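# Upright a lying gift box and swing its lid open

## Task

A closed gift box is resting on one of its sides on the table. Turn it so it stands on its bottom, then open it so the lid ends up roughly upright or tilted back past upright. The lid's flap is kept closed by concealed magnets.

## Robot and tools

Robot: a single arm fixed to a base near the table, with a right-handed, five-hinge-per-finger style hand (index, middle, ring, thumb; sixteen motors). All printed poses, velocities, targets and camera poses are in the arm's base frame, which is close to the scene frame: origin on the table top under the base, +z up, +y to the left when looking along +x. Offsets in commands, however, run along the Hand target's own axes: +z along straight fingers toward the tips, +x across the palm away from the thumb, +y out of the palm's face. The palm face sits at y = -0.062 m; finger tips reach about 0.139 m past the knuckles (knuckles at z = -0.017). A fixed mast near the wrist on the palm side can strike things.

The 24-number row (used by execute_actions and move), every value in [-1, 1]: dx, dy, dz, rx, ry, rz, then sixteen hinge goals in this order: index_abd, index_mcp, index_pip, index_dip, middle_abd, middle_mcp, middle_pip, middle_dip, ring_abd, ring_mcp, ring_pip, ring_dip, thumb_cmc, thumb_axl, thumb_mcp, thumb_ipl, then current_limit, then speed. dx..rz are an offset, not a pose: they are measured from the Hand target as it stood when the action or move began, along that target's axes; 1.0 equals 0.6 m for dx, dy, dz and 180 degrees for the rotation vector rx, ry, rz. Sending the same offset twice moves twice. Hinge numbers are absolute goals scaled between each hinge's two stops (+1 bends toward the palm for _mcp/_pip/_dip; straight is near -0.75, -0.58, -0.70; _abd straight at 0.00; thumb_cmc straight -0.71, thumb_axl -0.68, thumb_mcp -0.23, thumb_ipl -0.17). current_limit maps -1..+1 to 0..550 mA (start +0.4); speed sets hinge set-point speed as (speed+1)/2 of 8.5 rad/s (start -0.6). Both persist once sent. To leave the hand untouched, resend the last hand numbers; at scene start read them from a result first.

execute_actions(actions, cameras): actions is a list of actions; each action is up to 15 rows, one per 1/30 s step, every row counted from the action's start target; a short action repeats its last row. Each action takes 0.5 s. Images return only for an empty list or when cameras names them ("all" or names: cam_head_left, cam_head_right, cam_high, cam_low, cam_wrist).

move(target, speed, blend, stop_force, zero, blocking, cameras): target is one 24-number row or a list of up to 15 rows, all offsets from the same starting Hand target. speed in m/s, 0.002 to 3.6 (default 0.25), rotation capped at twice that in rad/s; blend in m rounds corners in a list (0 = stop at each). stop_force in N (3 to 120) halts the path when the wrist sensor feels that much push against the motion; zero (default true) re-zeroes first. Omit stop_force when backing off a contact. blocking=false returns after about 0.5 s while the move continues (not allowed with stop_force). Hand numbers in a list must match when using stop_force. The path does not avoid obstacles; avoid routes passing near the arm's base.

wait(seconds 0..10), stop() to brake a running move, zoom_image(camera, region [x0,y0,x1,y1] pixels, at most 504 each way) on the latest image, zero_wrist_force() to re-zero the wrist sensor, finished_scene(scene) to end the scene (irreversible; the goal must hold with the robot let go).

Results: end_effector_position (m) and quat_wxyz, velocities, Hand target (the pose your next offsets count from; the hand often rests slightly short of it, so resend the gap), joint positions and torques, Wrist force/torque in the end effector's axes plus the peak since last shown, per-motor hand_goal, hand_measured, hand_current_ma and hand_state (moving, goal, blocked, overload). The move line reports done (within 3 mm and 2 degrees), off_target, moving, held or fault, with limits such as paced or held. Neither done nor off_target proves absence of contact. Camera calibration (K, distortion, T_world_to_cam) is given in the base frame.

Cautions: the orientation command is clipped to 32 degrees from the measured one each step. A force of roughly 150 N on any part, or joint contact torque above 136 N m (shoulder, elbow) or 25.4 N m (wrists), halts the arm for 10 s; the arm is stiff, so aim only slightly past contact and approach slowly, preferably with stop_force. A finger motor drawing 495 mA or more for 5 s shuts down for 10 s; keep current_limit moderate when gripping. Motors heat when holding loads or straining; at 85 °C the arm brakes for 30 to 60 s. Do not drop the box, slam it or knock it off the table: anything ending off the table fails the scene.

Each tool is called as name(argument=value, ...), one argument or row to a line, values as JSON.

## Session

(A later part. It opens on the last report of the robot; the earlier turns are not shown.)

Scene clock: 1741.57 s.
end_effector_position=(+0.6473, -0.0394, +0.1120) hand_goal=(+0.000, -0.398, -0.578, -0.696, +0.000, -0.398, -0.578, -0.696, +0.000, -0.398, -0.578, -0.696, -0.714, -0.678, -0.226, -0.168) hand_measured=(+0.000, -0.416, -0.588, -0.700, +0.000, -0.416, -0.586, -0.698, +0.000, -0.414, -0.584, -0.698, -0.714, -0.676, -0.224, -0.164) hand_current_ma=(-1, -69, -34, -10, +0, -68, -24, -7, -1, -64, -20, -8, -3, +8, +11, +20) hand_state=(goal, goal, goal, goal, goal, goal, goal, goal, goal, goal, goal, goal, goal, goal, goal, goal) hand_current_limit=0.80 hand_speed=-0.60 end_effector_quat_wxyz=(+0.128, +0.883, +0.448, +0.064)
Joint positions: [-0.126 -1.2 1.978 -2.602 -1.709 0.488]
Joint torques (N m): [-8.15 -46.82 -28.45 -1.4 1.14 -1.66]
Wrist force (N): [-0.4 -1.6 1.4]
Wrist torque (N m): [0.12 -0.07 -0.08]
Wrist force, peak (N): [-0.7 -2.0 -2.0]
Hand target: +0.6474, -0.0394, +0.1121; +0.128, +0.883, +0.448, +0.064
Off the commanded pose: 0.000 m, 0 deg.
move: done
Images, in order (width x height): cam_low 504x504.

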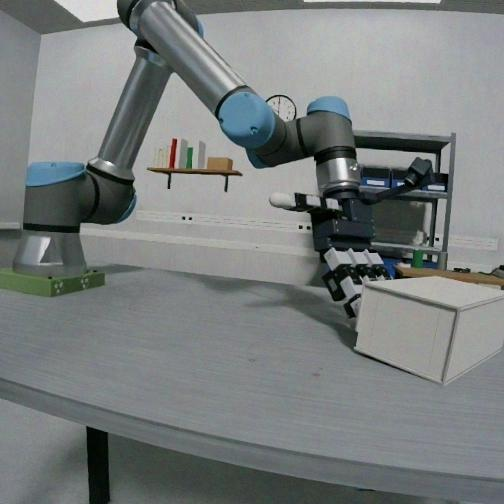

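move(
  target=[0,0.0667,-0.0607,0,0,0,0,-0.397,-0.577,-0.696,0,-0.397,-0.577,-0.696,0,-0.397,-0.577,-0.696,-0.714,-0.678,-0.226,-0.168,0.8,-0.6],
  speed=0.03,
  cameras=["cam_low","cam_high"],
)

zoom_image(
  camera="cam_low",
  region=[330, 220, 504, 394],
)

Scene clock: 1797.87 s.
end_effector_position=(+0.6700, -0.0559, +0.1583) hand_goal=(+0.000, -0.398, -0.578, -0.696, +0.000, -0.398, -0.578, -0.696, +0.000, -0.398, -0.578, -0.696, -0.714, -0.678, -0.226, -0.168) hand_measured=(+0.000, -0.416, -0.588, -0.700, +0.000, -0.416, -0.586, -0.698, +0.000, -0.416, -0.584, -0.698, -0.714, -0.676, -0.224, -0.164) hand_current_ma=(-1, -71, -35, -10, +0, -70, -24, -7, -1, -69, -23, -8, -3, +8, +11, +20) hand_state=(goal, goal, goal, goal, goal, goal, goal, goal, goal, goal, goal, goal, goal, goal, goal, goal) hand_current_limit=0.80 hand_speed=-0.60 end_effector_quat_wxyz=(+0.128, +0.883, +0.448, +0.064)
Joint positions: [-0.15 -1.234 1.874 -2.467 -1.703 0.464]
Joint torques (N m): [-8.28 -46.26 -31.05 -1.77 1.25 -1.68]
Wrist force (N): [-0.4 -1.5 0.2]
Wrist torque (N m): [0.15 -0.09 -0.05]
Wrist force, peak (N): [-0.3 -1.7 1.5]
Hand target: +0.6700, -0.0560, +0.1584; +0.128, +0.883, +0.448, +0.064
Off the commanded pose: 0.000 m, 0 deg.
move: done
Images, in order (width x height): cam_high 504x504, cam_low 504x504.

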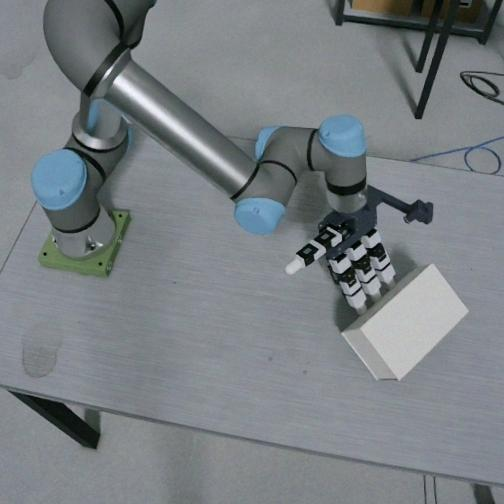

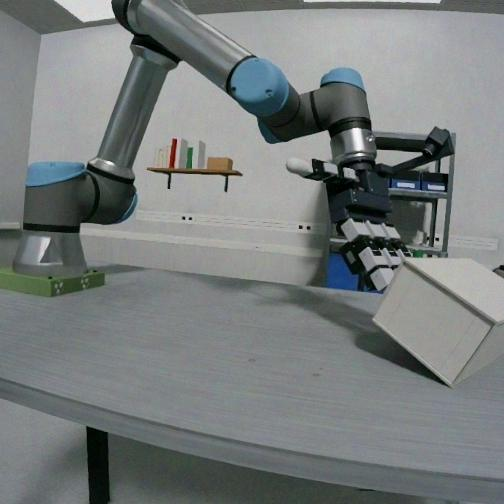

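Scaled by 2.897.

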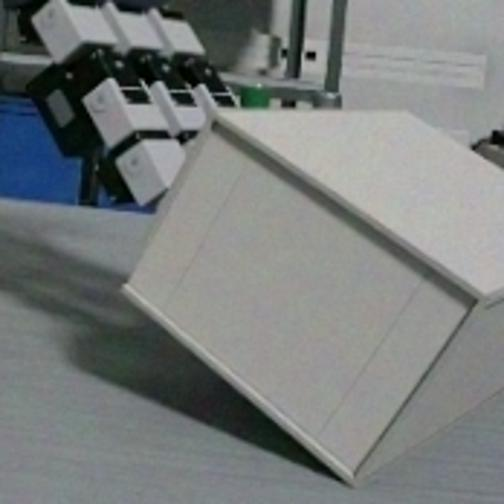

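move(
  target=[0,0.0768,-0.0323,0,0,0,0,-0.397,-0.577,-0.696,0,-0.397,-0.577,-0.696,0,-0.397,-0.577,-0.696,-0.714,-0.678,-0.226,-0.168,0.8,-0.6],
  speed=0.03,
  cameras=["cam_low","cam_high"],
)

zoom_image(
  camera="cam_low",
  region=[330, 220, 504, 394],
)

Scene clock: 1841.33 s.
end_effector_position=(+0.7012, -0.0788, +0.1900) hand_goal=(+0.000, -0.398, -0.578, -0.696, +0.000, -0.398, -0.578, -0.696, +0.000, -0.398, -0.578, -0.696, -0.714, -0.678, -0.226, -0.168) hand_measured=(+0.000, -0.416, -0.588, -0.700, +0.000, -0.416, -0.586, -0.698, +0.000, -0.416, -0.586, -0.698, -0.714, -0.676, -0.224, -0.164) hand_current_ma=(-1, -71, -35, -10, +0, -70, -24, -7, -1, -71, -24, -8, -3, +8, +11, +20) hand_state=(goal, goal, goal, goal, goal, goal, goal, goal, goal, goal, goal, goal, goal, goal, goal, goal) hand_current_limit=0.80 hand_speed=-0.60 end_effector_quat_wxyz=(+0.128, +0.883, +0.448, +0.064)
Joint positions: [-0.181 -1.214 1.75 -2.367 -1.695 0.434]
Joint torques (N m): [-8.63 -27.81 -31.08 -1.43 1.36 -1.8]
Wrist force (N): [-0.6 -1.6 -1.8]
Wrist torque (N m): [0.17 -0.04 -0.07]
Wrist force, peak (N): [-0.5 -1.7 -1.9]
Hand target: +0.7013, -0.0788, +0.1900; +0.128, +0.883, +0.448, +0.064
Off the commanded pose: 0.000 m, 0 deg.
move: done
Images, in order (width x height): cam_high 504x504, cam_low 504x504.

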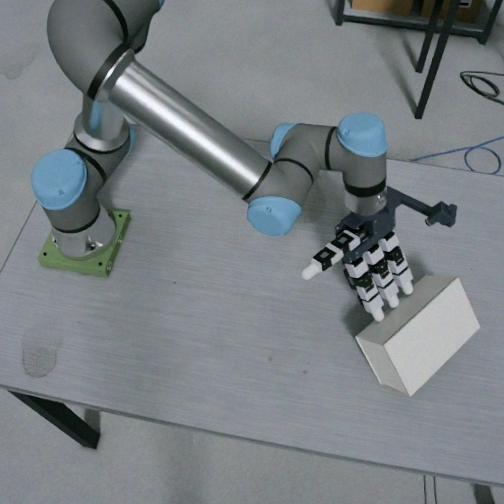

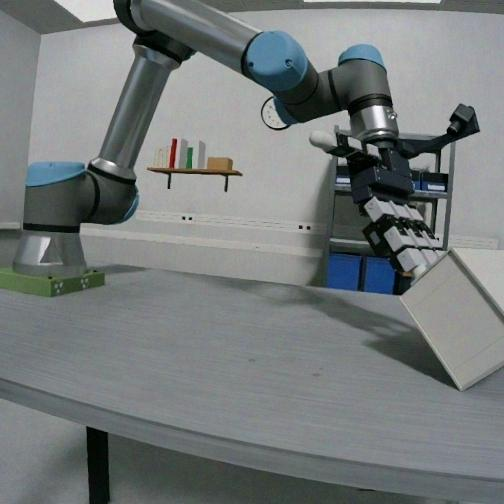

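Scaled by 2.897.

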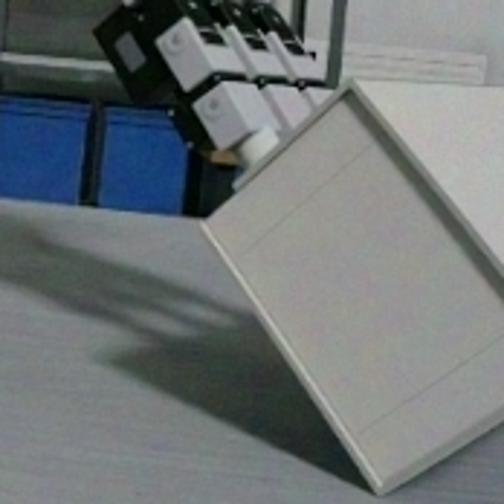

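move(
  target=[0,0.042,-0.004,0,0,0,0,-0.397,-0.577,-0.696,0,-0.397,-0.577,-0.696,0,-0.397,-0.577,-0.696,-0.714,-0.678,-0.226,-0.168,0.8,-0.6],
  speed=0.02,
  cameras=["cam_low","cam_high"],
)

zoom_image(
  camera="cam_low",
  region=[330, 220, 504, 394],
)

Scene clock: 1854.40 s.
end_effector_position=(+0.7201, -0.0926, +0.1994) hand_goal=(+0.000, -0.398, -0.578, -0.696, +0.000, -0.398, -0.578, -0.696, +0.000, -0.398, -0.578, -0.696, -0.714, -0.678, -0.226, -0.168) hand_measured=(-0.002, -0.392, -0.572, -0.694, -0.002, -0.390, -0.572, -0.694, -0.002, -0.390, -0.572, -0.694, -0.714, -0.676, -0.224, -0.164) hand_current_ma=(-5, +19, +18, +6, -3, +26, +17, +7, -4, +29, +18, +8, -3, +8, +11, +20) hand_state=(goal, goal, goal, goal, goal, goal, goal, goal, goal, goal, goal, goal, goal, goal, goal, goal) hand_current_limit=0.80 hand_speed=-0.60 end_effector_quat_wxyz=(+0.128, +0.883, +0.448, +0.064)
Joint positions: [-0.198 -1.186 1.682 -2.329 -1.691 0.418]
Joint torques (N m): [-8.18 -26.22 -29.43 -0.31 1.51 -1.57]
Wrist force (N): [-0.9 -3.1 -9.4]
Wrist torque (N m): [0.39 0.12 -0.15]
Wrist force, peak (N): [-1.2 -3.1 -9.7]
Hand target: +0.7202, -0.0927, +0.1995; +0.128, +0.883, +0.448, +0.064
Off the commanded pose: 0.000 m, 0 deg.
move: done
Images, in order (width x height): cam_high 504x504, cam_low 504x504.

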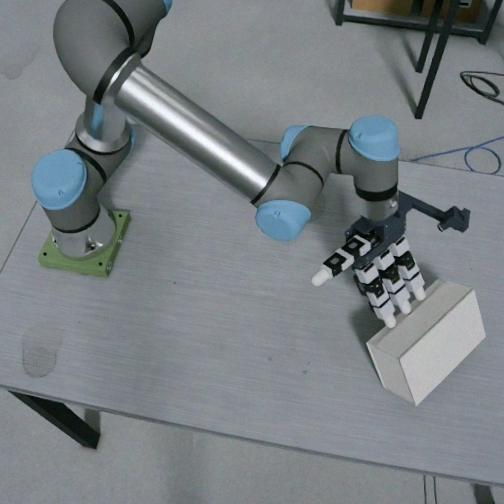

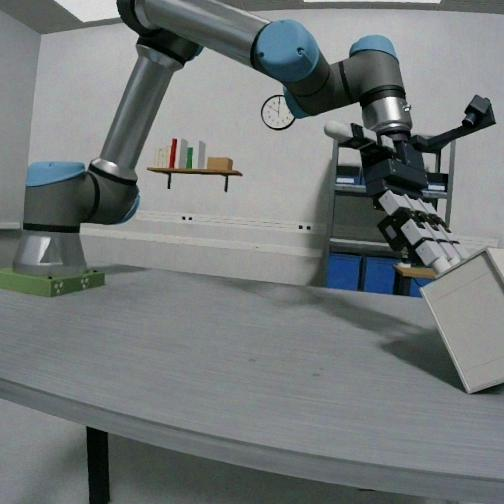

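Scaled by 2.897.

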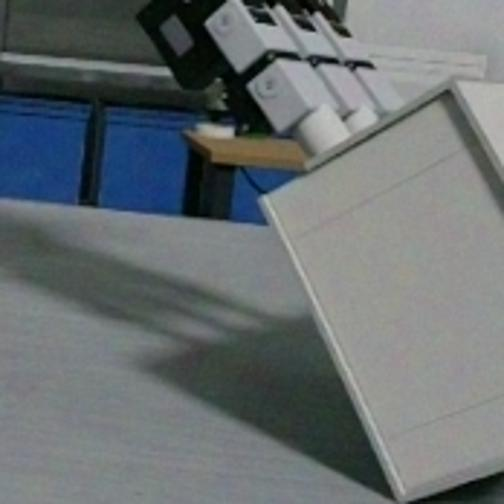

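move(
  target=[0,0.0475,0.0115,0,0,0,0,-0.397,-0.577,-0.696,0,-0.397,-0.577,-0.696,0,-0.397,-0.577,-0.696,-0.714,-0.678,-0.226,-0.168,0.8,-0.6],
  speed=0.03,
  cameras=["cam_low","cam_high"],
)

zoom_image(
  camera="cam_low",
  region=[330, 220, 504, 394],
)

Scene clock: 1867.80 s.
end_effector_position=(+0.7437, -0.1099, +0.2009) hand_goal=(+0.000, -0.398, -0.578, -0.696, +0.000, -0.398, -0.578, -0.696, +0.000, -0.398, -0.578, -0.696, -0.714, -0.678, -0.226, -0.168) hand_measured=(-0.010, -0.324, -0.520, -0.668, -0.010, -0.316, -0.528, -0.670, -0.010, -0.312, -0.526, -0.670, -0.714, -0.676, -0.224, -0.164) hand_current_ma=(-30, +336, +243, +107, -31, +385, +207, +101, -33, +398, +211, +100, -3, +8, +11, +20) hand_state=(goal, blocked, blocked, blocked, goal, blocked, blocked, blocked, goal, blocked, blocked, blocked, goal, goal, goal, goal) hand_current_limit=0.80 hand_speed=-0.60 end_effector_quat_wxyz=(+0.128, +0.883, +0.448, +0.064)
Joint positions: [-0.218 -1.137 1.605 -2.303 -1.686 0.399]
Joint torques (N m): [-7.1 -20.29 -23.13 2.27 2.66 -1.5]
Wrist force (N): [-2.2 3.4 -18.2]
Wrist torque (N m): [0.12 0.46 -0.21]
Wrist force, peak (N): [-1.9 1.5 -19.0]
Hand target: +0.7439, -0.1100, +0.2010; +0.128, +0.883, +0.448, +0.064
Off the commanded pose: 0.000 m, 0 deg.
move: done
Images, in order (width x height): cam_high 504x504, cam_low 504x504.

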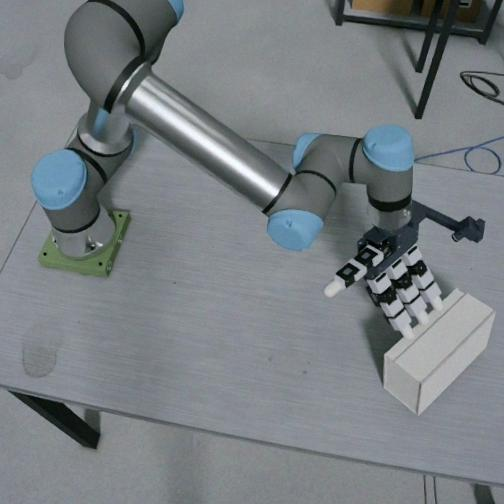

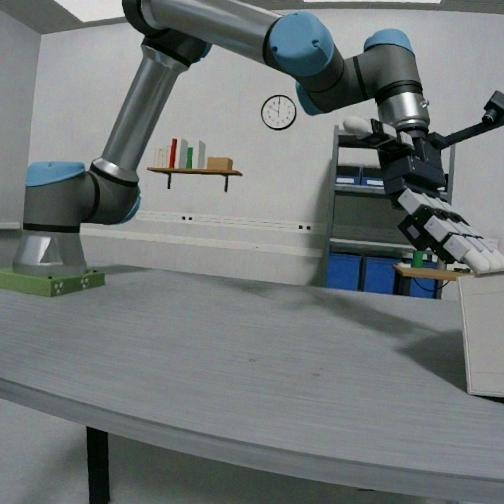

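Scaled by 2.897.

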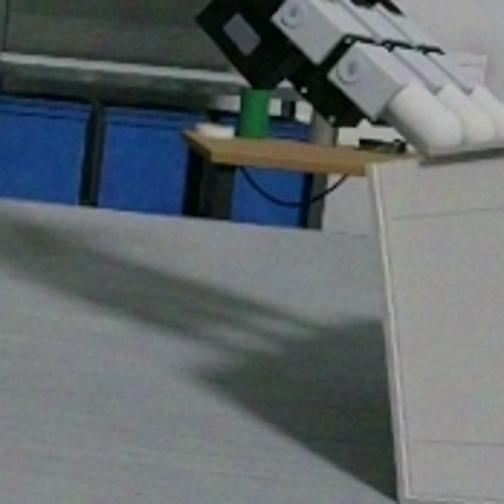

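move(
  target=[0,0.0728,0.0182,0,0,0,0,-0.397,-0.577,-0.696,0,-0.397,-0.577,-0.696,0,-0.397,-0.577,-0.696,-0.714,-0.678,-0.226,-0.168,0.8,-0.6],
  speed=0.03,
  cameras=["cam_low","cam_high","cam_head_right"],
)

zoom_image(
  camera="cam_high",
  region=[350, 230, 504, 430],
)

zoom_image(
  camera="cam_head_right",
  region=[80, 200, 260, 380],
)

Scene clock: 1943.23 s.
end_effector_position=(+0.7800, -0.1365, +0.2029) hand_goal=(+0.000, -0.398, -0.578, -0.696, +0.000, -0.398, -0.578, -0.696, +0.000, -0.398, -0.578, -0.696, -0.714, -0.678, -0.226, -0.168) hand_measured=(-0.012, -0.316, -0.514, -0.666, -0.012, -0.306, -0.522, -0.668, -0.012, -0.302, -0.522, -0.668, -0.714, -0.676, -0.224, -0.164) hand_current_ma=(-34, +376, +270, +119, -37, +433, +231, +112, -39, +453, +235, +110, -3, +8, +11, +20) hand_state=(goal, blocked, blocked, blocked, goal, blocked, blocked, blocked, goal, blocked, blocked, blocked, goal, goal, goal, goal) hand_current_limit=0.80 hand_speed=-0.60 end_effector_quat_wxyz=(+0.128, +0.883, +0.448, +0.064)
Joint positions: [-0.245 -1.058 1.479 -2.258 -1.679 0.372]
Joint torques (N m): [-12.13 -24.58 -26.09 1.01 1.92 -1.69]
Wrist force (N): [-0.9 -2.3 -16.7]
Wrist torque (N m): [0.38 0.26 -0.10]
Wrist force, peak (N): [-3.1 -3.2 -22.4]
Hand target: +0.7802, -0.1365, +0.2029; +0.128, +0.883, +0.448, +0.064
Off the commanded pose: 0.000 m, 0 deg.
move: done
Images, in order (width x height): cam_head_right 504x504, cam_high 504x504, cam_low 504x504.

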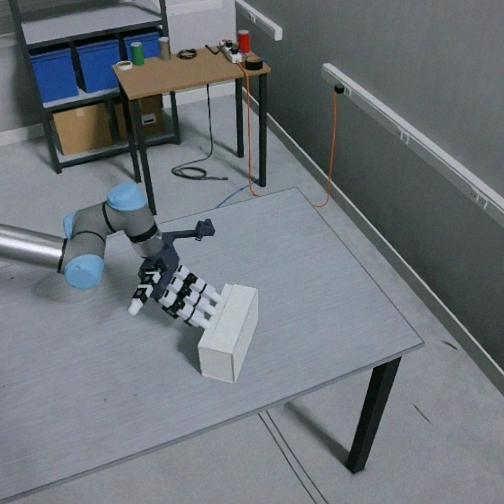

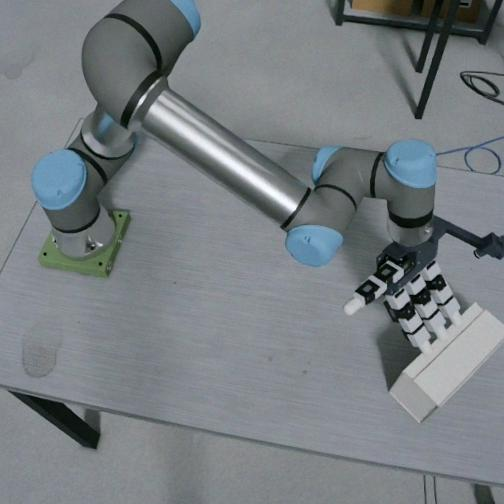

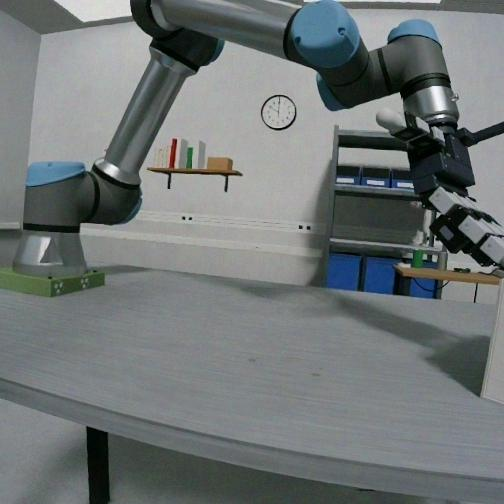

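Scaled by 2.520.

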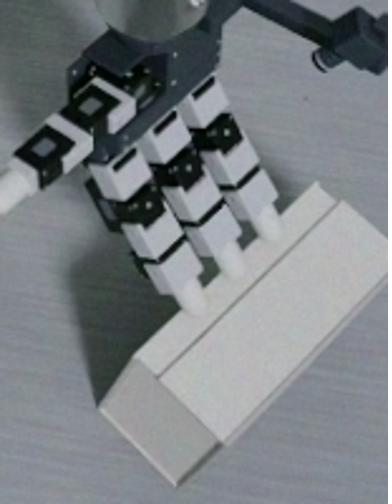

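Scaled by 2.800.

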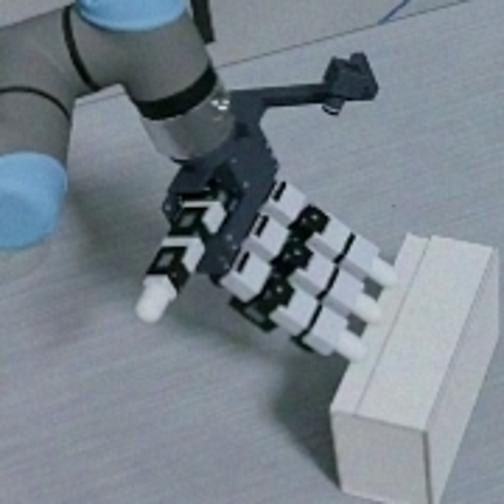

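move(
  target=[
    [0,0.0141,-0.0566,0,0,0,0,-0.397,-0.577,-0.696,0,-0.397,-0.577,-0.696,0,-0.397,-0.577,-0.696,-0.714,-0.678,-0.226,-0.168,0.8,-0.6],
    [0,0.213,-0.007,0,0,0,0,-0.397,-0.577,-0.696,0,-0.397,-0.577,-0.696,0,-0.397,-0.577,-0.696,-0.714,-0.678,-0.226,-0.168,0.8,-0.6],
  ],
  speed=0.12,
  blend=[0.01,0],
)

move(
  target=[0,-0.0133,0.0534,0,0,0,0,-0.397,-0.577,-0.696,0,-0.397,-0.577,-0.696,0,-0.397,-0.577,-0.696,-0.714,-0.678,-0.226,-0.168,0.8,-0.6],
  speed=0.05,
  stop_force=5,
  cameras=["cam_high","cam_head_right"],
)

zoom_image(
  camera="cam_head_right",
  region=[100, 200, 300, 400],
)

Scene clock: 2009.77 s.
end_effector_position=(+0.8780, -0.2082, +0.2431) hand_goal=(+0.000, -0.398, -0.578, -0.696, +0.000, -0.398, -0.578, -0.696, +0.000, -0.398, -0.578, -0.696, -0.714, -0.678, -0.226, -0.168) hand_measured=(-0.004, -0.402, -0.576, -0.694, -0.004, -0.402, -0.576, -0.694, -0.002, -0.402, -0.576, -0.694, -0.714, -0.676, -0.224, -0.164) hand_current_ma=(-8, -10, +4, +7, -9, -12, +3, +7, -8, -13, +3, +8, -3, +8, +11, +20) hand_state=(goal, goal, goal, goal, goal, goal, goal, goal, goal, goal, goal, goal, goal, goal, goal, goal) hand_current_limit=0.80 hand_speed=-0.60 end_effector_quat_wxyz=(+0.128, +0.883, +0.448, +0.064)
Joint positions: [-0.304 -0.833 0.999 -2.009 -1.663 0.315]
Joint torques (N m): [-8.66 -46.65 -33.04 -1.24 1.57 -1.66]
Wrist force (N): [-0.6 0.3 -0.6]
Wrist torque (N m): [0.12 -0.06 -0.09]
Wrist force, peak (N): [-1.2 -2.1 -16.8]
Hand target: +0.8781, -0.2082, +0.2431; +0.128, +0.883, +0.448, +0.064
Off the commanded pose: 0.000 m, 0 deg.
move: done

Scene clock: 2011.57 s.
end_effector_position=(+0.8792, -0.2091, +0.2101) hand_goal=(+0.000, -0.398, -0.578, -0.696, +0.000, -0.398, -0.578, -0.696, +0.000, -0.398, -0.578, -0.696, -0.714, -0.678, -0.226, -0.168) hand_measured=(-0.004, -0.402, -0.576, -0.694, -0.004, -0.402, -0.576, -0.694, -0.002, -0.402, -0.576, -0.694, -0.714, -0.676, -0.224, -0.164) hand_current_ma=(-8, -10, +4, +7, -9, -12, +3, +7, -8, -13, +3, +8, -3, +8, +11, +20) hand_state=(goal, goal, goal, goal, goal, goal, goal, goal, goal, goal, goal, goal, goal, goal, goal, goal) hand_current_limit=0.80 hand_speed=-0.60 end_effector_quat_wxyz=(+0.128, +0.883, +0.448, +0.064)
Joint positions: [-0.305 -0.812 1.047 -2.079 -1.663 0.314]
Joint torques (N m): [-8.43 -47.27 -11.27 -4.66 1.51 -1.65]
Wrist force (N): [-0.5 0.2 -0.7]
Wrist torque (N m): [0.12 -0.05 -0.07]
Wrist force, peak (N): [-0.6 0.5 -1.0]
Hand target: +0.8792, -0.2091, +0.2101; +0.128, +0.883, +0.448, +0.064
Off the commanded pose: 0.000 m, 0 deg.
move: done
Images, in order (width x height): cam_head_right 504x504, cam_high 504x504.

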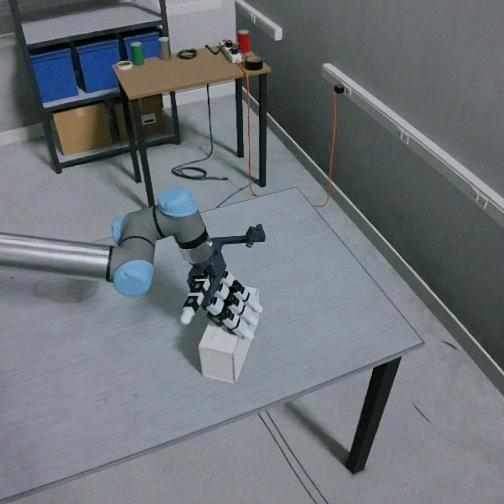

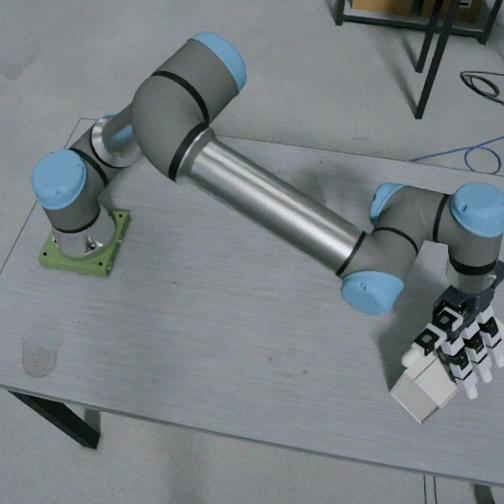

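Scaled by 2.520.

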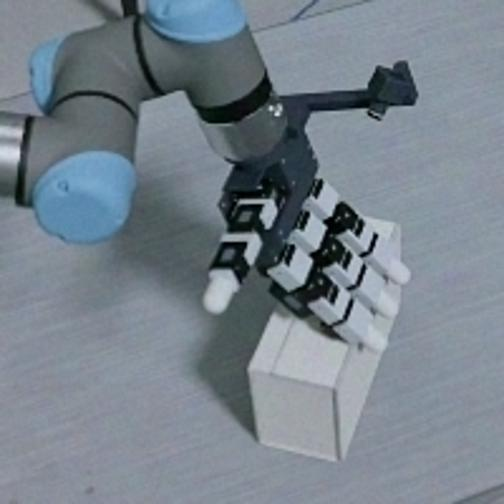

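move(
  target=[
    [0,-0.0028,0.0113,0,0,0,0,-0.397,-0.577,-0.696,0,-0.397,-0.577,-0.696,0,-0.397,-0.577,-0.696,-0.714,-0.678,-0.226,-0.168,0.8,-0.6],
    [0,-0.0837,-0.0088,0,0,0,0,-0.397,-0.577,-0.696,0,-0.397,-0.577,-0.696,0,-0.397,-0.577,-0.696,-0.714,-0.678,-0.226,-0.168,0.8,-0.6],
  ],
  speed=0.04,
  blend=[0.003,0],
  cameras=["cam_high","cam_head_right"],
)

zoom_image(
  camera="cam_head_right",
  region=[100, 200, 300, 400],
)

Scene clock: 2023.57 s.
end_effector_position=(+0.8392, -0.1798, +0.2010) hand_goal=(+0.000, -0.398, -0.578, -0.696, +0.000, -0.398, -0.578, -0.696, +0.000, -0.398, -0.578, -0.696, -0.714, -0.678, -0.226, -0.168) hand_measured=(+0.000, -0.332, -0.542, -0.690, +0.000, -0.322, -0.546, -0.692, +0.000, -0.312, -0.544, -0.694, -0.714, -0.676, -0.224, -0.164) hand_current_ma=(-1, +300, +144, +19, +0, +353, +129, +11, +2, +397, +137, +8, -3, +8, +11, +19) hand_state=(goal, blocked, blocked, goal, goal, blocked, blocked, goal, goal, blocked, blocked, goal, goal, goal, goal, goal) hand_current_limit=0.80 hand_speed=-0.60 end_effector_quat_wxyz=(+0.128, +0.883, +0.448, +0.064)
Joint positions: [-0.283 -0.914 1.248 -2.176 -1.669 0.336]
Joint torques (N m): [8.04 -49 -0.49 0.31 -0.69 1.72]
Wrist force (N): [-0.7 14.4 -13.3]
Wrist torque (N m): [0.28 0.31 0.20]
Wrist force, peak (N): [-2.0 3.7 -26.5]
Hand target: +0.8392, -0.1798, +0.2010; +0.128, +0.883, +0.448, +0.064
Off the commanded pose: 0.000 m, 0 deg.
move: done
Images, in order (width x height): cam_head_right 504x504, cam_high 504x504.

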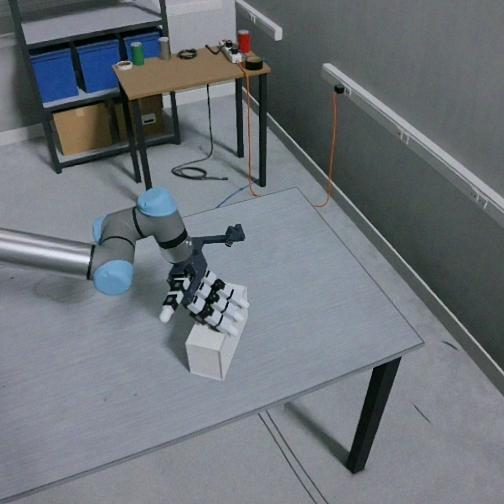

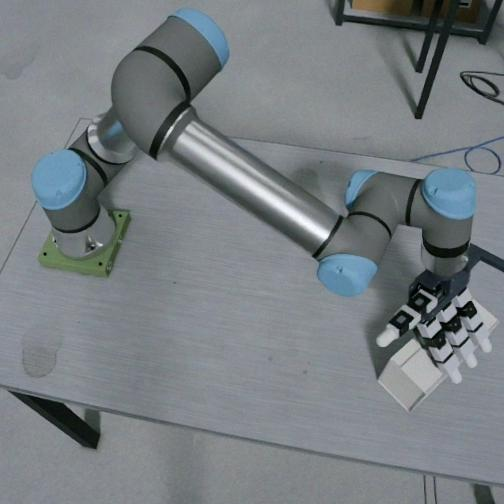

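Scaled by 2.520.

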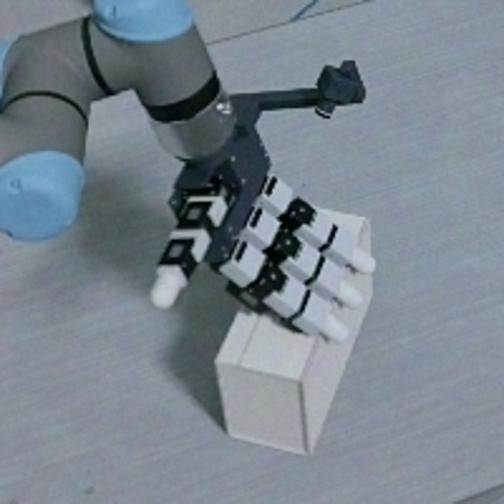

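move(
  target=[0,-0.3702,-0.0993,0,0,0,0,-0.397,-0.577,-0.696,0,-0.397,-0.577,-0.696,0,-0.397,-0.577,-0.696,-0.714,-0.678,-0.226,-0.168,0.8,-0.6],
  speed=0.06,
  cameras=["cam_high","cam_head_right","cam_low"],
)

zoom_image(
  camera="cam_high",
  region=[250, 180, 450, 380],
)

zoom_image(
  camera="cam_low",
  region=[230, 180, 430, 380],
)

Scene clock: 2038.30 s.
end_effector_position=(+0.6538, -0.0441, +0.1951) hand_goal=(+0.000, -0.398, -0.578, -0.696, +0.000, -0.398, -0.578, -0.696, +0.000, -0.398, -0.578, -0.696, -0.714, -0.678, -0.226, -0.168) hand_measured=(+0.000, -0.262, -0.520, -0.690, +0.000, -0.248, -0.530, -0.690, +0.000, -0.238, -0.532, -0.690, -0.714, -0.676, -0.224, -0.164) hand_current_ma=(-1, +495, +246, +20, +0, +495, +193, +21, +2, +495, +188, +18, -3, +8, +11, +19) hand_state=(goal, blocked, blocked, goal, goal, blocked, blocked, goal, goal, blocked, blocked, goal, goal, goal, goal, goal) hand_current_limit=0.80 hand_speed=-0.60 end_effector_quat_wxyz=(+0.128, +0.883, +0.448, +0.064)
Joint positions: [-0.133 -1.317 1.875 -2.382 -1.708 0.481]
Joint torques (N m): [9.07 -28.99 6.44 1.23 0.42 1.91]
Wrist force (N): [-0.5 17.8 -16.6]
Wrist torque (N m): [0.20 0.30 0.28]
Wrist force, peak (N): [-0.7 18.7 -16.9]
Hand target: +0.6537, -0.0439, +0.1951; +0.128, +0.883, +0.448, +0.064
Off the commanded pose: 0.000 m, 0 deg.
move: done
Images, in order (width x height): cam_head_right 504x504, cam_high 504x504, cam_low 504x504.

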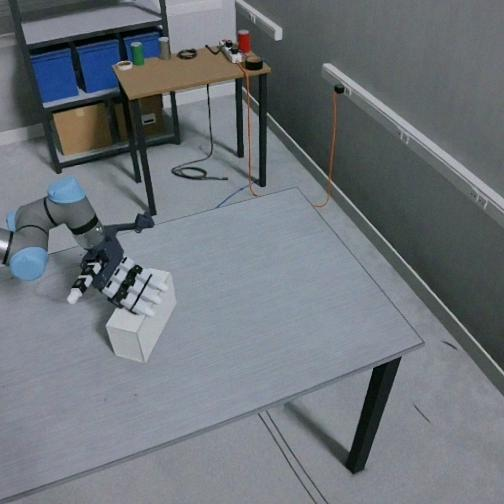

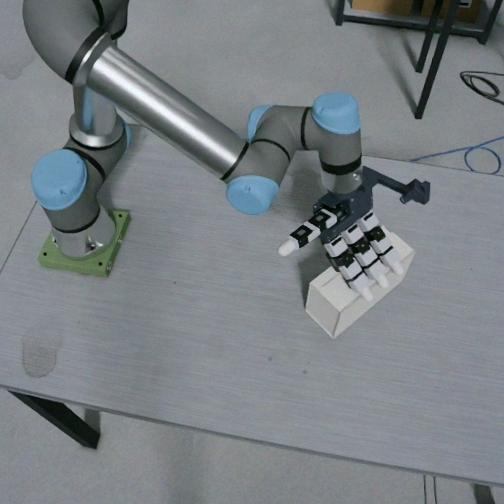

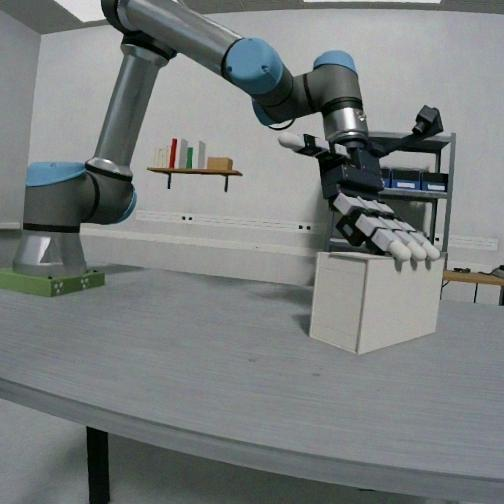

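Scaled by 2.520.

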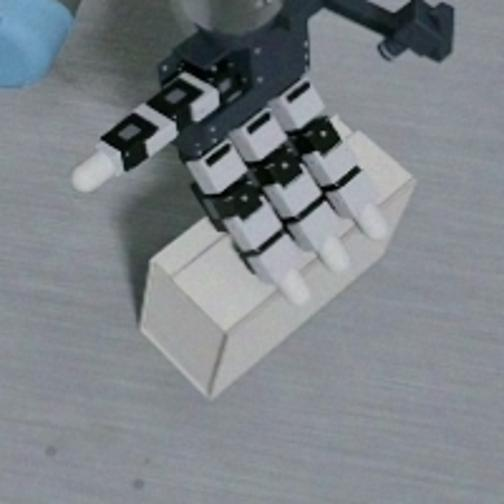

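Scaled by 2.520.

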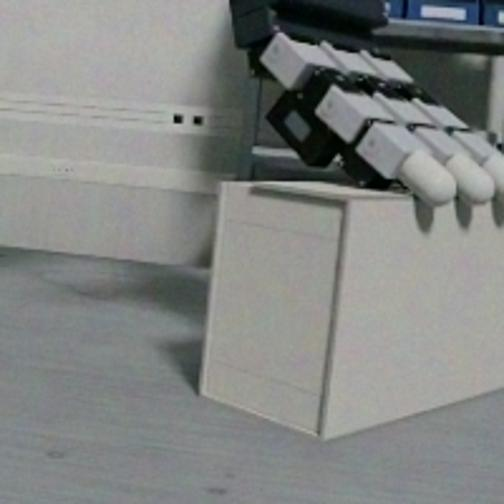

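move(
  target=[
    [0,0.0202,-0.0808,0,0,0,0,-0.397,-0.577,-0.696,0,-0.397,-0.577,-0.696,0,-0.397,-0.577,-0.696,-0.714,-0.678,-0.226,-0.168,0.8,-0.6],
    [0,-0.0666,-0.1025,0,0,0,0,-0.397,-0.577,-0.696,0,-0.397,-0.577,-0.696,0,-0.397,-0.577,-0.696,-0.714,-0.678,-0.226,-0.168,0.8,-0.6],
  ],
  speed=0.12,
  blend=[0.01,0],
)

move(
  target=[0,-0.0202,0.0808,0,0,0,0,-0.397,-0.577,-0.696,0,-0.397,-0.577,-0.696,0,-0.397,-0.577,-0.696,-0.714,-0.678,-0.226,-0.168,0.8,-0.6],
  speed=0.03,
  stop_force=5,
  cameras=["cam_high","cam_low"],
)

zoom_image(
  camera="cam_high",
  region=[270, 180, 430, 340],
)

zoom_image(
  camera="cam_low",
  region=[270, 180, 430, 340],
)

Scene clock: 2081.10 s.
end_effector_position=(+0.6087, -0.0110, +0.2428) hand_goal=(+0.000, -0.398, -0.578, -0.696, +0.000, -0.398, -0.578, -0.696, +0.000, -0.398, -0.578, -0.696, -0.714, -0.678, -0.226, -0.168) hand_measured=(+0.000, -0.664, -0.576, -0.694, +0.000, -0.628, -0.578, -0.694, +0.004, -0.402, -0.576, -0.694, -0.714, -0.676, -0.224, -0.164) hand_current_ma=(-1, +0, +3, +7, +0, +0, +2, +6, +8, -14, +3, +8, -3, +8, +11, +19) hand_state=(goal, overload, goal, goal, goal, overload, goal, goal, goal, goal, goal, goal, goal, goal, goal, goal) hand_current_limit=0.80 hand_speed=-0.60 end_effector_quat_wxyz=(+0.128, +0.883, +0.448, +0.064)
Joint positions: [-0.078 -1.464 1.914 -2.266 -1.721 0.535]
Joint torques (N m): [5.45 -37.63 -9.15 -4.33 -2.08 1.64]
Wrist force (N): [-0.7 0.4 -0.2]
Wrist torque (N m): [0.09 -0.02 -0.15]
Wrist force, peak (N): [-0.6 18.3 -16.6]
Hand target: +0.6087, -0.0110, +0.2428; +0.128, +0.883, +0.448, +0.064
Off the commanded pose: 0.000 m, 0 deg.
HAND FAULT: one or more motors of the hand drew too much current for too long and shut down. This happened 3 times since the last result. The arm does not stop for it. Each such motor holds nothing for 10 seconds from its own shutdown, also while the arm is stopped by a fault of its own. Then it runs to the goal last written, under the current limit last written. A HAND FAULT can take a little off the scene's score.
move: done

not run: an earlier result of this reply reported a stop or a fault. Calls in your next reply go to the robot.

Scaled by 3.150.
This view is cut from an older image: the scene may have changed since it was taken.

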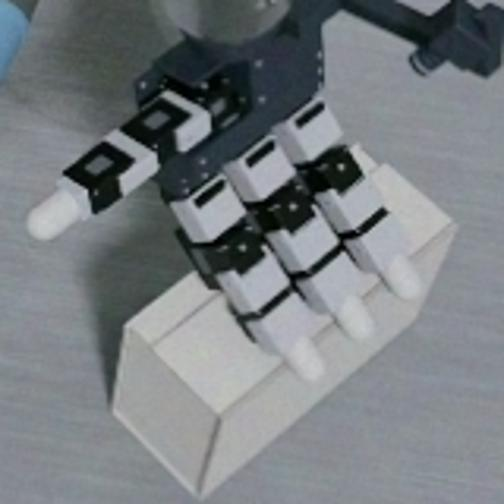

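Scaled by 3.150.
This view is cut from an older image: the scene may have changed since it was taken.

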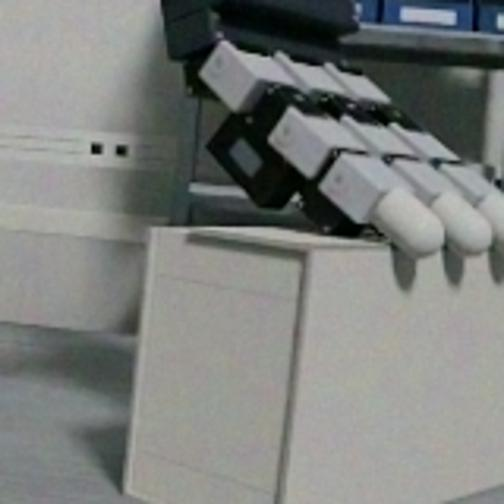

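move(
  target=[0,-0.0121,0.0485,0,0,0,0,-0.397,-0.577,-0.696,0,-0.397,-0.577,-0.696,0,-0.397,-0.577,-0.696,-0.714,-0.678,-0.226,-0.168,0.7,-0.6],
  speed=0.03,
  stop_force=5,
  cameras=["cam_high","cam_low"],
)

zoom_image(
  camera="cam_high",
  region=[270, 180, 430, 340],
)

zoom_image(
  camera="cam_low",
  region=[270, 180, 430, 340],
)

Scene clock: 2092.93 s.
end_effector_position=(+0.6093, -0.0114, +0.2254) hand_goal=(+0.000, -0.398, -0.578, -0.696, +0.000, -0.398, -0.578, -0.696, +0.000, -0.398, -0.578, -0.696, -0.714, -0.678, -0.226, -0.168) hand_measured=(+0.000, -0.402, -0.576, -0.694, +0.000, -0.402, -0.576, -0.694, +0.002, -0.400, -0.576, -0.694, -0.714, -0.676, -0.224, -0.164) hand_current_ma=(-1, -13, +4, +7, +0, -11, +3, +6, +6, -5, +7, +8, -3, +8, +11, +19) hand_state=(goal, goal, goal, goal, goal, goal, goal, goal, goal, goal, goal, goal, goal, goal, goal, goal) hand_current_limit=0.70 hand_speed=-0.60 end_effector_quat_wxyz=(+0.128, +0.883, +0.448, +0.064)
Joint positions: [-0.079 -1.443 1.94 -2.313 -1.721 0.534]
Joint torques (N m): [4.73 -38.03 -30.29 -1.02 -2.12 1.21]
Wrist force (N): [-0.6 0.5 -0.2]
Wrist torque (N m): [0.13 -0.03 -0.07]
Wrist force, peak (N): [-1.0 -3.4 -10.3]
Hand target: +0.6093, -0.0114, +0.2254; +0.128, +0.883, +0.448, +0.064 (not the last commanded pose)
Off the commanded pose: 0.013 m, 0 deg.
move: contact
Images, in order (width x height): cam_high 504x504, cam_low 504x504.

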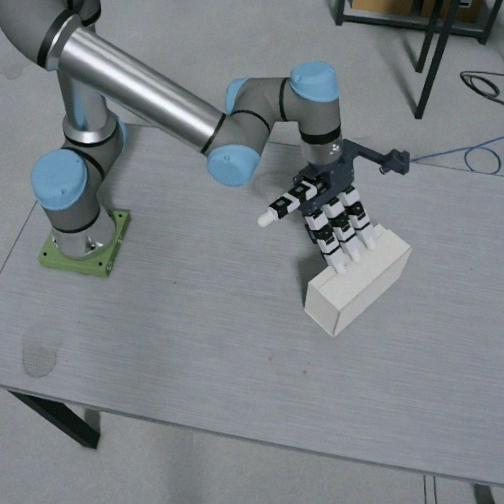

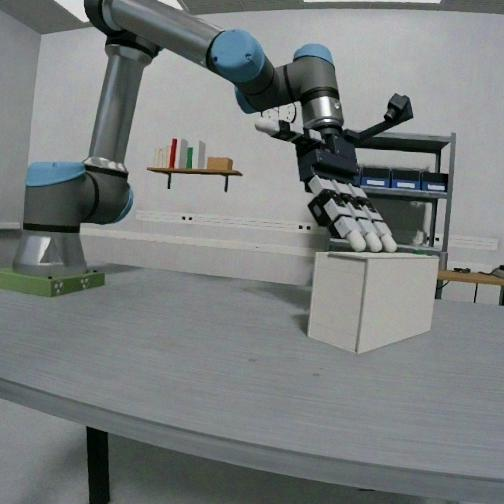

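Scaled by 3.150.

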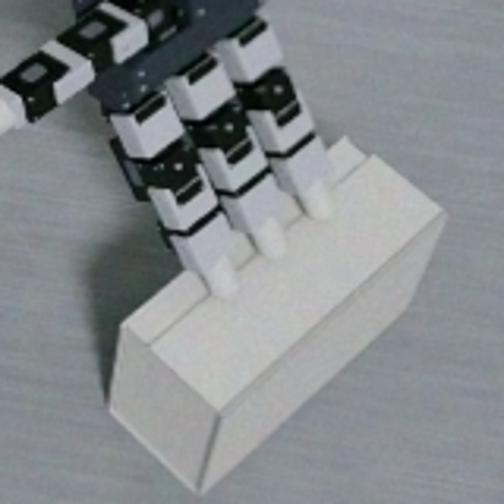

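Scaled by 3.150.

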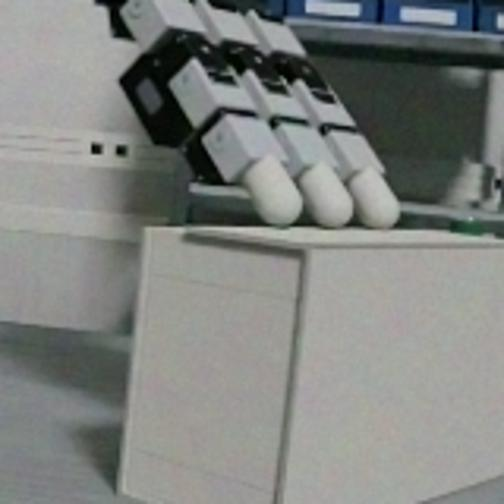

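move(
  target=[
    [0,0.0032,-0.0129,0,0,0,0,-0.397,-0.577,-0.696,0,-0.397,-0.577,-0.696,0,-0.397,-0.577,-0.696,-0.714,-0.678,-0.226,-0.168,0.7,-0.6],
    [0,-0.0162,-0.0178,0,0,0,0,-0.397,-0.577,-0.696,0,-0.397,-0.577,-0.696,0,-0.397,-0.577,-0.696,-0.714,-0.678,-0.226,-0.168,0.7,-0.6],
  ],
  speed=0.06,
  blend=[0.003,0],
)

move(
  target=[0,-0.0101,0.0404,0,0,0,0,-0.397,-0.577,-0.696,0,-0.397,-0.577,-0.696,0,-0.397,-0.577,-0.696,-0.714,-0.678,-0.226,-0.168,0.7,-0.6],
  speed=0.02,
  stop_force=8,
  cameras=["cam_high","cam_low"],
)

zoom_image(
  camera="cam_high",
  region=[270, 180, 430, 340],
)

zoom_image(
  camera="cam_low",
  region=[300, 220, 400, 320],
)

Scene clock: 2109.57 s.
end_effector_position=(+0.5995, -0.0042, +0.2329) hand_goal=(+0.000, -0.398, -0.578, -0.696, +0.000, -0.398, -0.578, -0.696, +0.000, -0.398, -0.578, -0.696, -0.714, -0.678, -0.226, -0.168) hand_measured=(+0.000, -0.402, -0.576, -0.694, +0.000, -0.402, -0.576, -0.694, +0.002, -0.402, -0.576, -0.694, -0.714, -0.676, -0.224, -0.164) hand_current_ma=(-1, -13, +4, +7, +0, -12, +3, +6, +6, -13, +3, +8, -3, +8, +11, +19) hand_state=(goal, goal, goal, goal, goal, goal, goal, goal, goal, goal, goal, goal, goal, goal, goal, goal) hand_current_limit=0.70 hand_speed=-0.60 end_effector_quat_wxyz=(+0.128, +0.883, +0.448, +0.064)
Joint positions: [-0.066 -1.472 1.95 -2.293 -1.724 0.547]
Joint torques (N m): [4.66 -36.24 -9.35 -1.02 -2.1 1.38]
Wrist force (N): [-0.6 0.5 -0.3]
Wrist torque (N m): [0.15 -0.01 -0.12]
Wrist force, peak (N): [-0.8 0.9 -0.6]
Hand target: +0.5993, -0.0041, +0.2329; +0.128, +0.883, +0.448, +0.064
Off the commanded pose: 0.000 m, 0 deg.
move: done

Scene clock: 2111.47 s.
end_effector_position=(+0.5997, -0.0044, +0.2202) hand_goal=(+0.000, -0.398, -0.578, -0.696, +0.000, -0.398, -0.578, -0.696, +0.000, -0.398, -0.578, -0.696, -0.714, -0.678, -0.226, -0.168) hand_measured=(+0.000, -0.398, -0.574, -0.694, +0.000, -0.392, -0.572, -0.694, +0.004, -0.390, -0.568, -0.690, -0.714, -0.676, -0.224, -0.164) hand_current_ma=(+0, +2, +15, +7, +0, +21, +18, +7, +8, +32, +38, +22, -3, +8, +11, +19) hand_state=(goal, goal, goal, goal, goal, goal, goal, goal, goal, goal, goal, goal, goal, goal, goal, goal) hand_current_limit=0.70 hand_speed=-0.60 end_effector_quat_wxyz=(+0.128, +0.883, +0.448, +0.064)
Joint positions: [-0.067 -1.456 1.969 -2.328 -1.724 0.546]
Joint torques (N m): [4.74 -36.94 -29.44 -0.77 -1.3 0.82]
Wrist force (N): [-0.9 0.8 -1.0]
Wrist torque (N m): [0.06 0.04 -0.12]
Wrist force, peak (N): [-0.2 -2.0 -9.6]
Hand target: +0.5997, -0.0044, +0.2202; +0.128, +0.883, +0.448, +0.064 (not the last commanded pose)
Off the commanded pose: 0.012 m, 0 deg.
move: contact
Images, in order (width x height): cam_high 504x504, cam_low 504x504.

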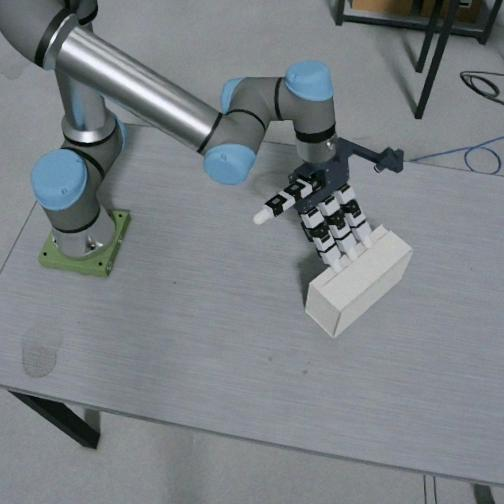

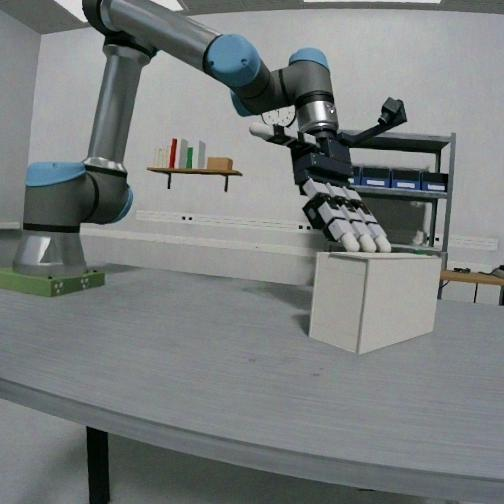

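Scaled by 3.150.

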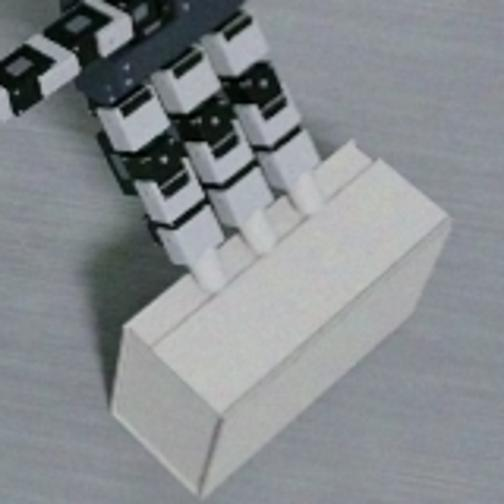

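Scaled by 5.040.

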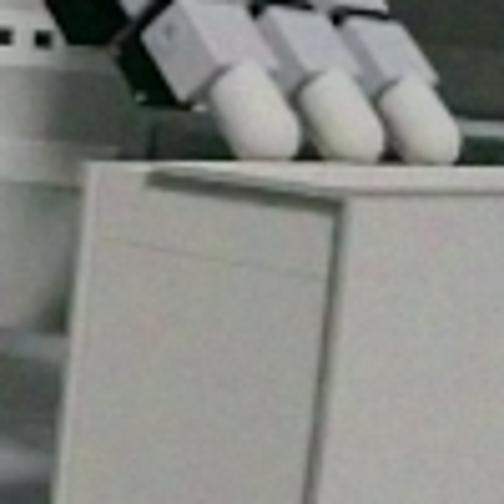

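move(
  target=[
    [0,-0.0024,0.0097,0,0,0,0,-0.397,-0.577,-0.696,0,-0.397,-0.577,-0.696,0,-0.397,-0.577,-0.696,-0.714,-0.678,-0.226,-0.168,0.7,-0.6],
    [0,0.0186,0.0156,0,0,0,0,-0.397,-0.577,-0.696,0,-0.397,-0.577,-0.696,0,-0.397,-0.577,-0.696,-0.714,-0.678,-0.226,-0.168,0.7,-0.6],
  ],
  speed=0.02,
  blend=[0.001,0],
  cameras=["cam_high","cam_low"],
)

zoom_image(
  camera="cam_high",
  region=[270, 180, 430, 340],
)

zoom_image(
  camera="cam_low",
  region=[300, 220, 440, 360],
)

Scene clock: 2130.00 s.
end_effector_position=(+0.6104, -0.0122, +0.2144) hand_goal=(+0.000, -0.398, -0.578, -0.696, +0.000, -0.398, -0.578, -0.696, +0.000, -0.398, -0.578, -0.696, -0.714, -0.678, -0.226, -0.168) hand_measured=(-0.002, -0.368, -0.556, -0.688, +0.000, -0.362, -0.558, -0.688, +0.002, -0.358, -0.556, -0.686, -0.714, -0.676, -0.224, -0.164) hand_current_ma=(-2, +122, +83, +27, -2, +153, +76, +26, +4, +173, +87, +36, -3, +8, +11, +19) hand_state=(goal, blocked, blocked, goal, goal, blocked, blocked, goal, goal, blocked, blocked, goal, goal, goal, goal, goal) hand_current_limit=0.70 hand_speed=-0.60 end_effector_quat_wxyz=(+0.128, +0.883, +0.448, +0.064)
Joint positions: [-0.081 -1.428 1.954 -2.343 -1.721 0.533]
Joint torques (N m): [-7.8 -12.87 -23.83 0.55 1.58 -1.73]
Wrist force (N): [-1.1 -2.2 -15.2]
Wrist torque (N m): [0.51 0.32 -0.14]
Wrist force, peak (N): [-1.2 -2.6 -17.0]
Hand target: +0.6105, -0.0123, +0.2144; +0.128, +0.883, +0.448, +0.064
Off the commanded pose: 0.000 m, 0 deg.
move: done
Images, in order (width x height): cam_high 504x504, cam_low 504x504.

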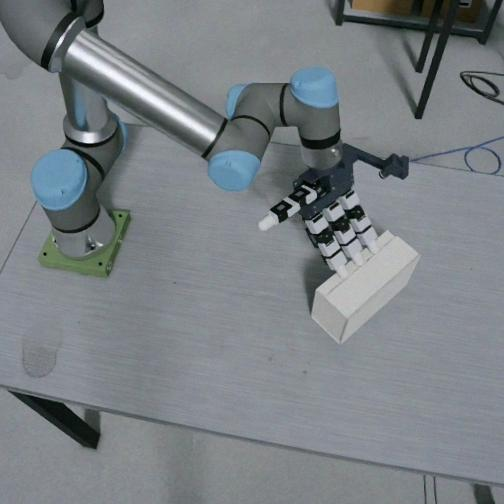

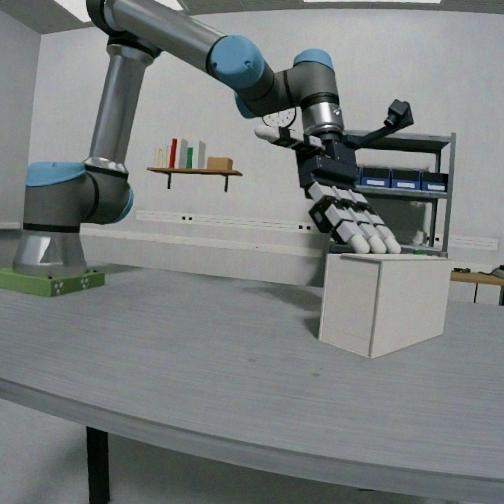

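Scaled by 3.150.

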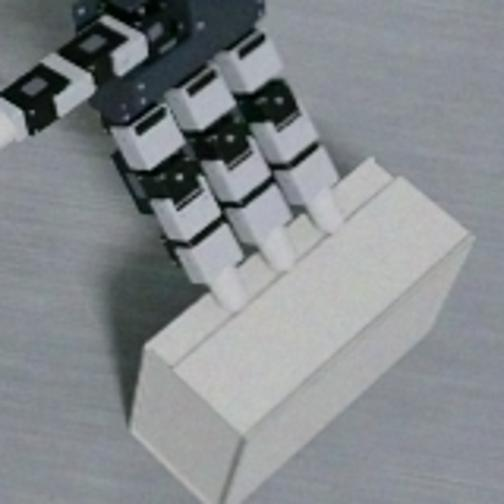

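Scaled by 3.600.

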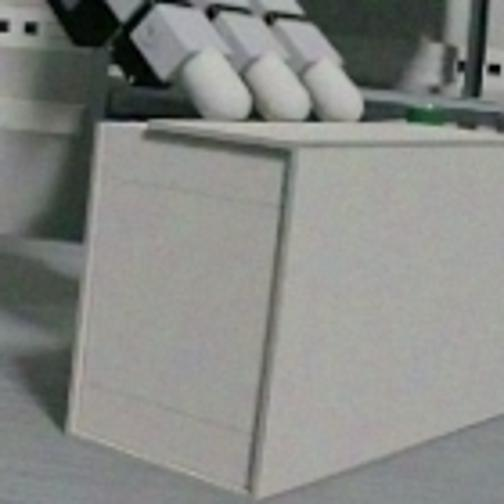

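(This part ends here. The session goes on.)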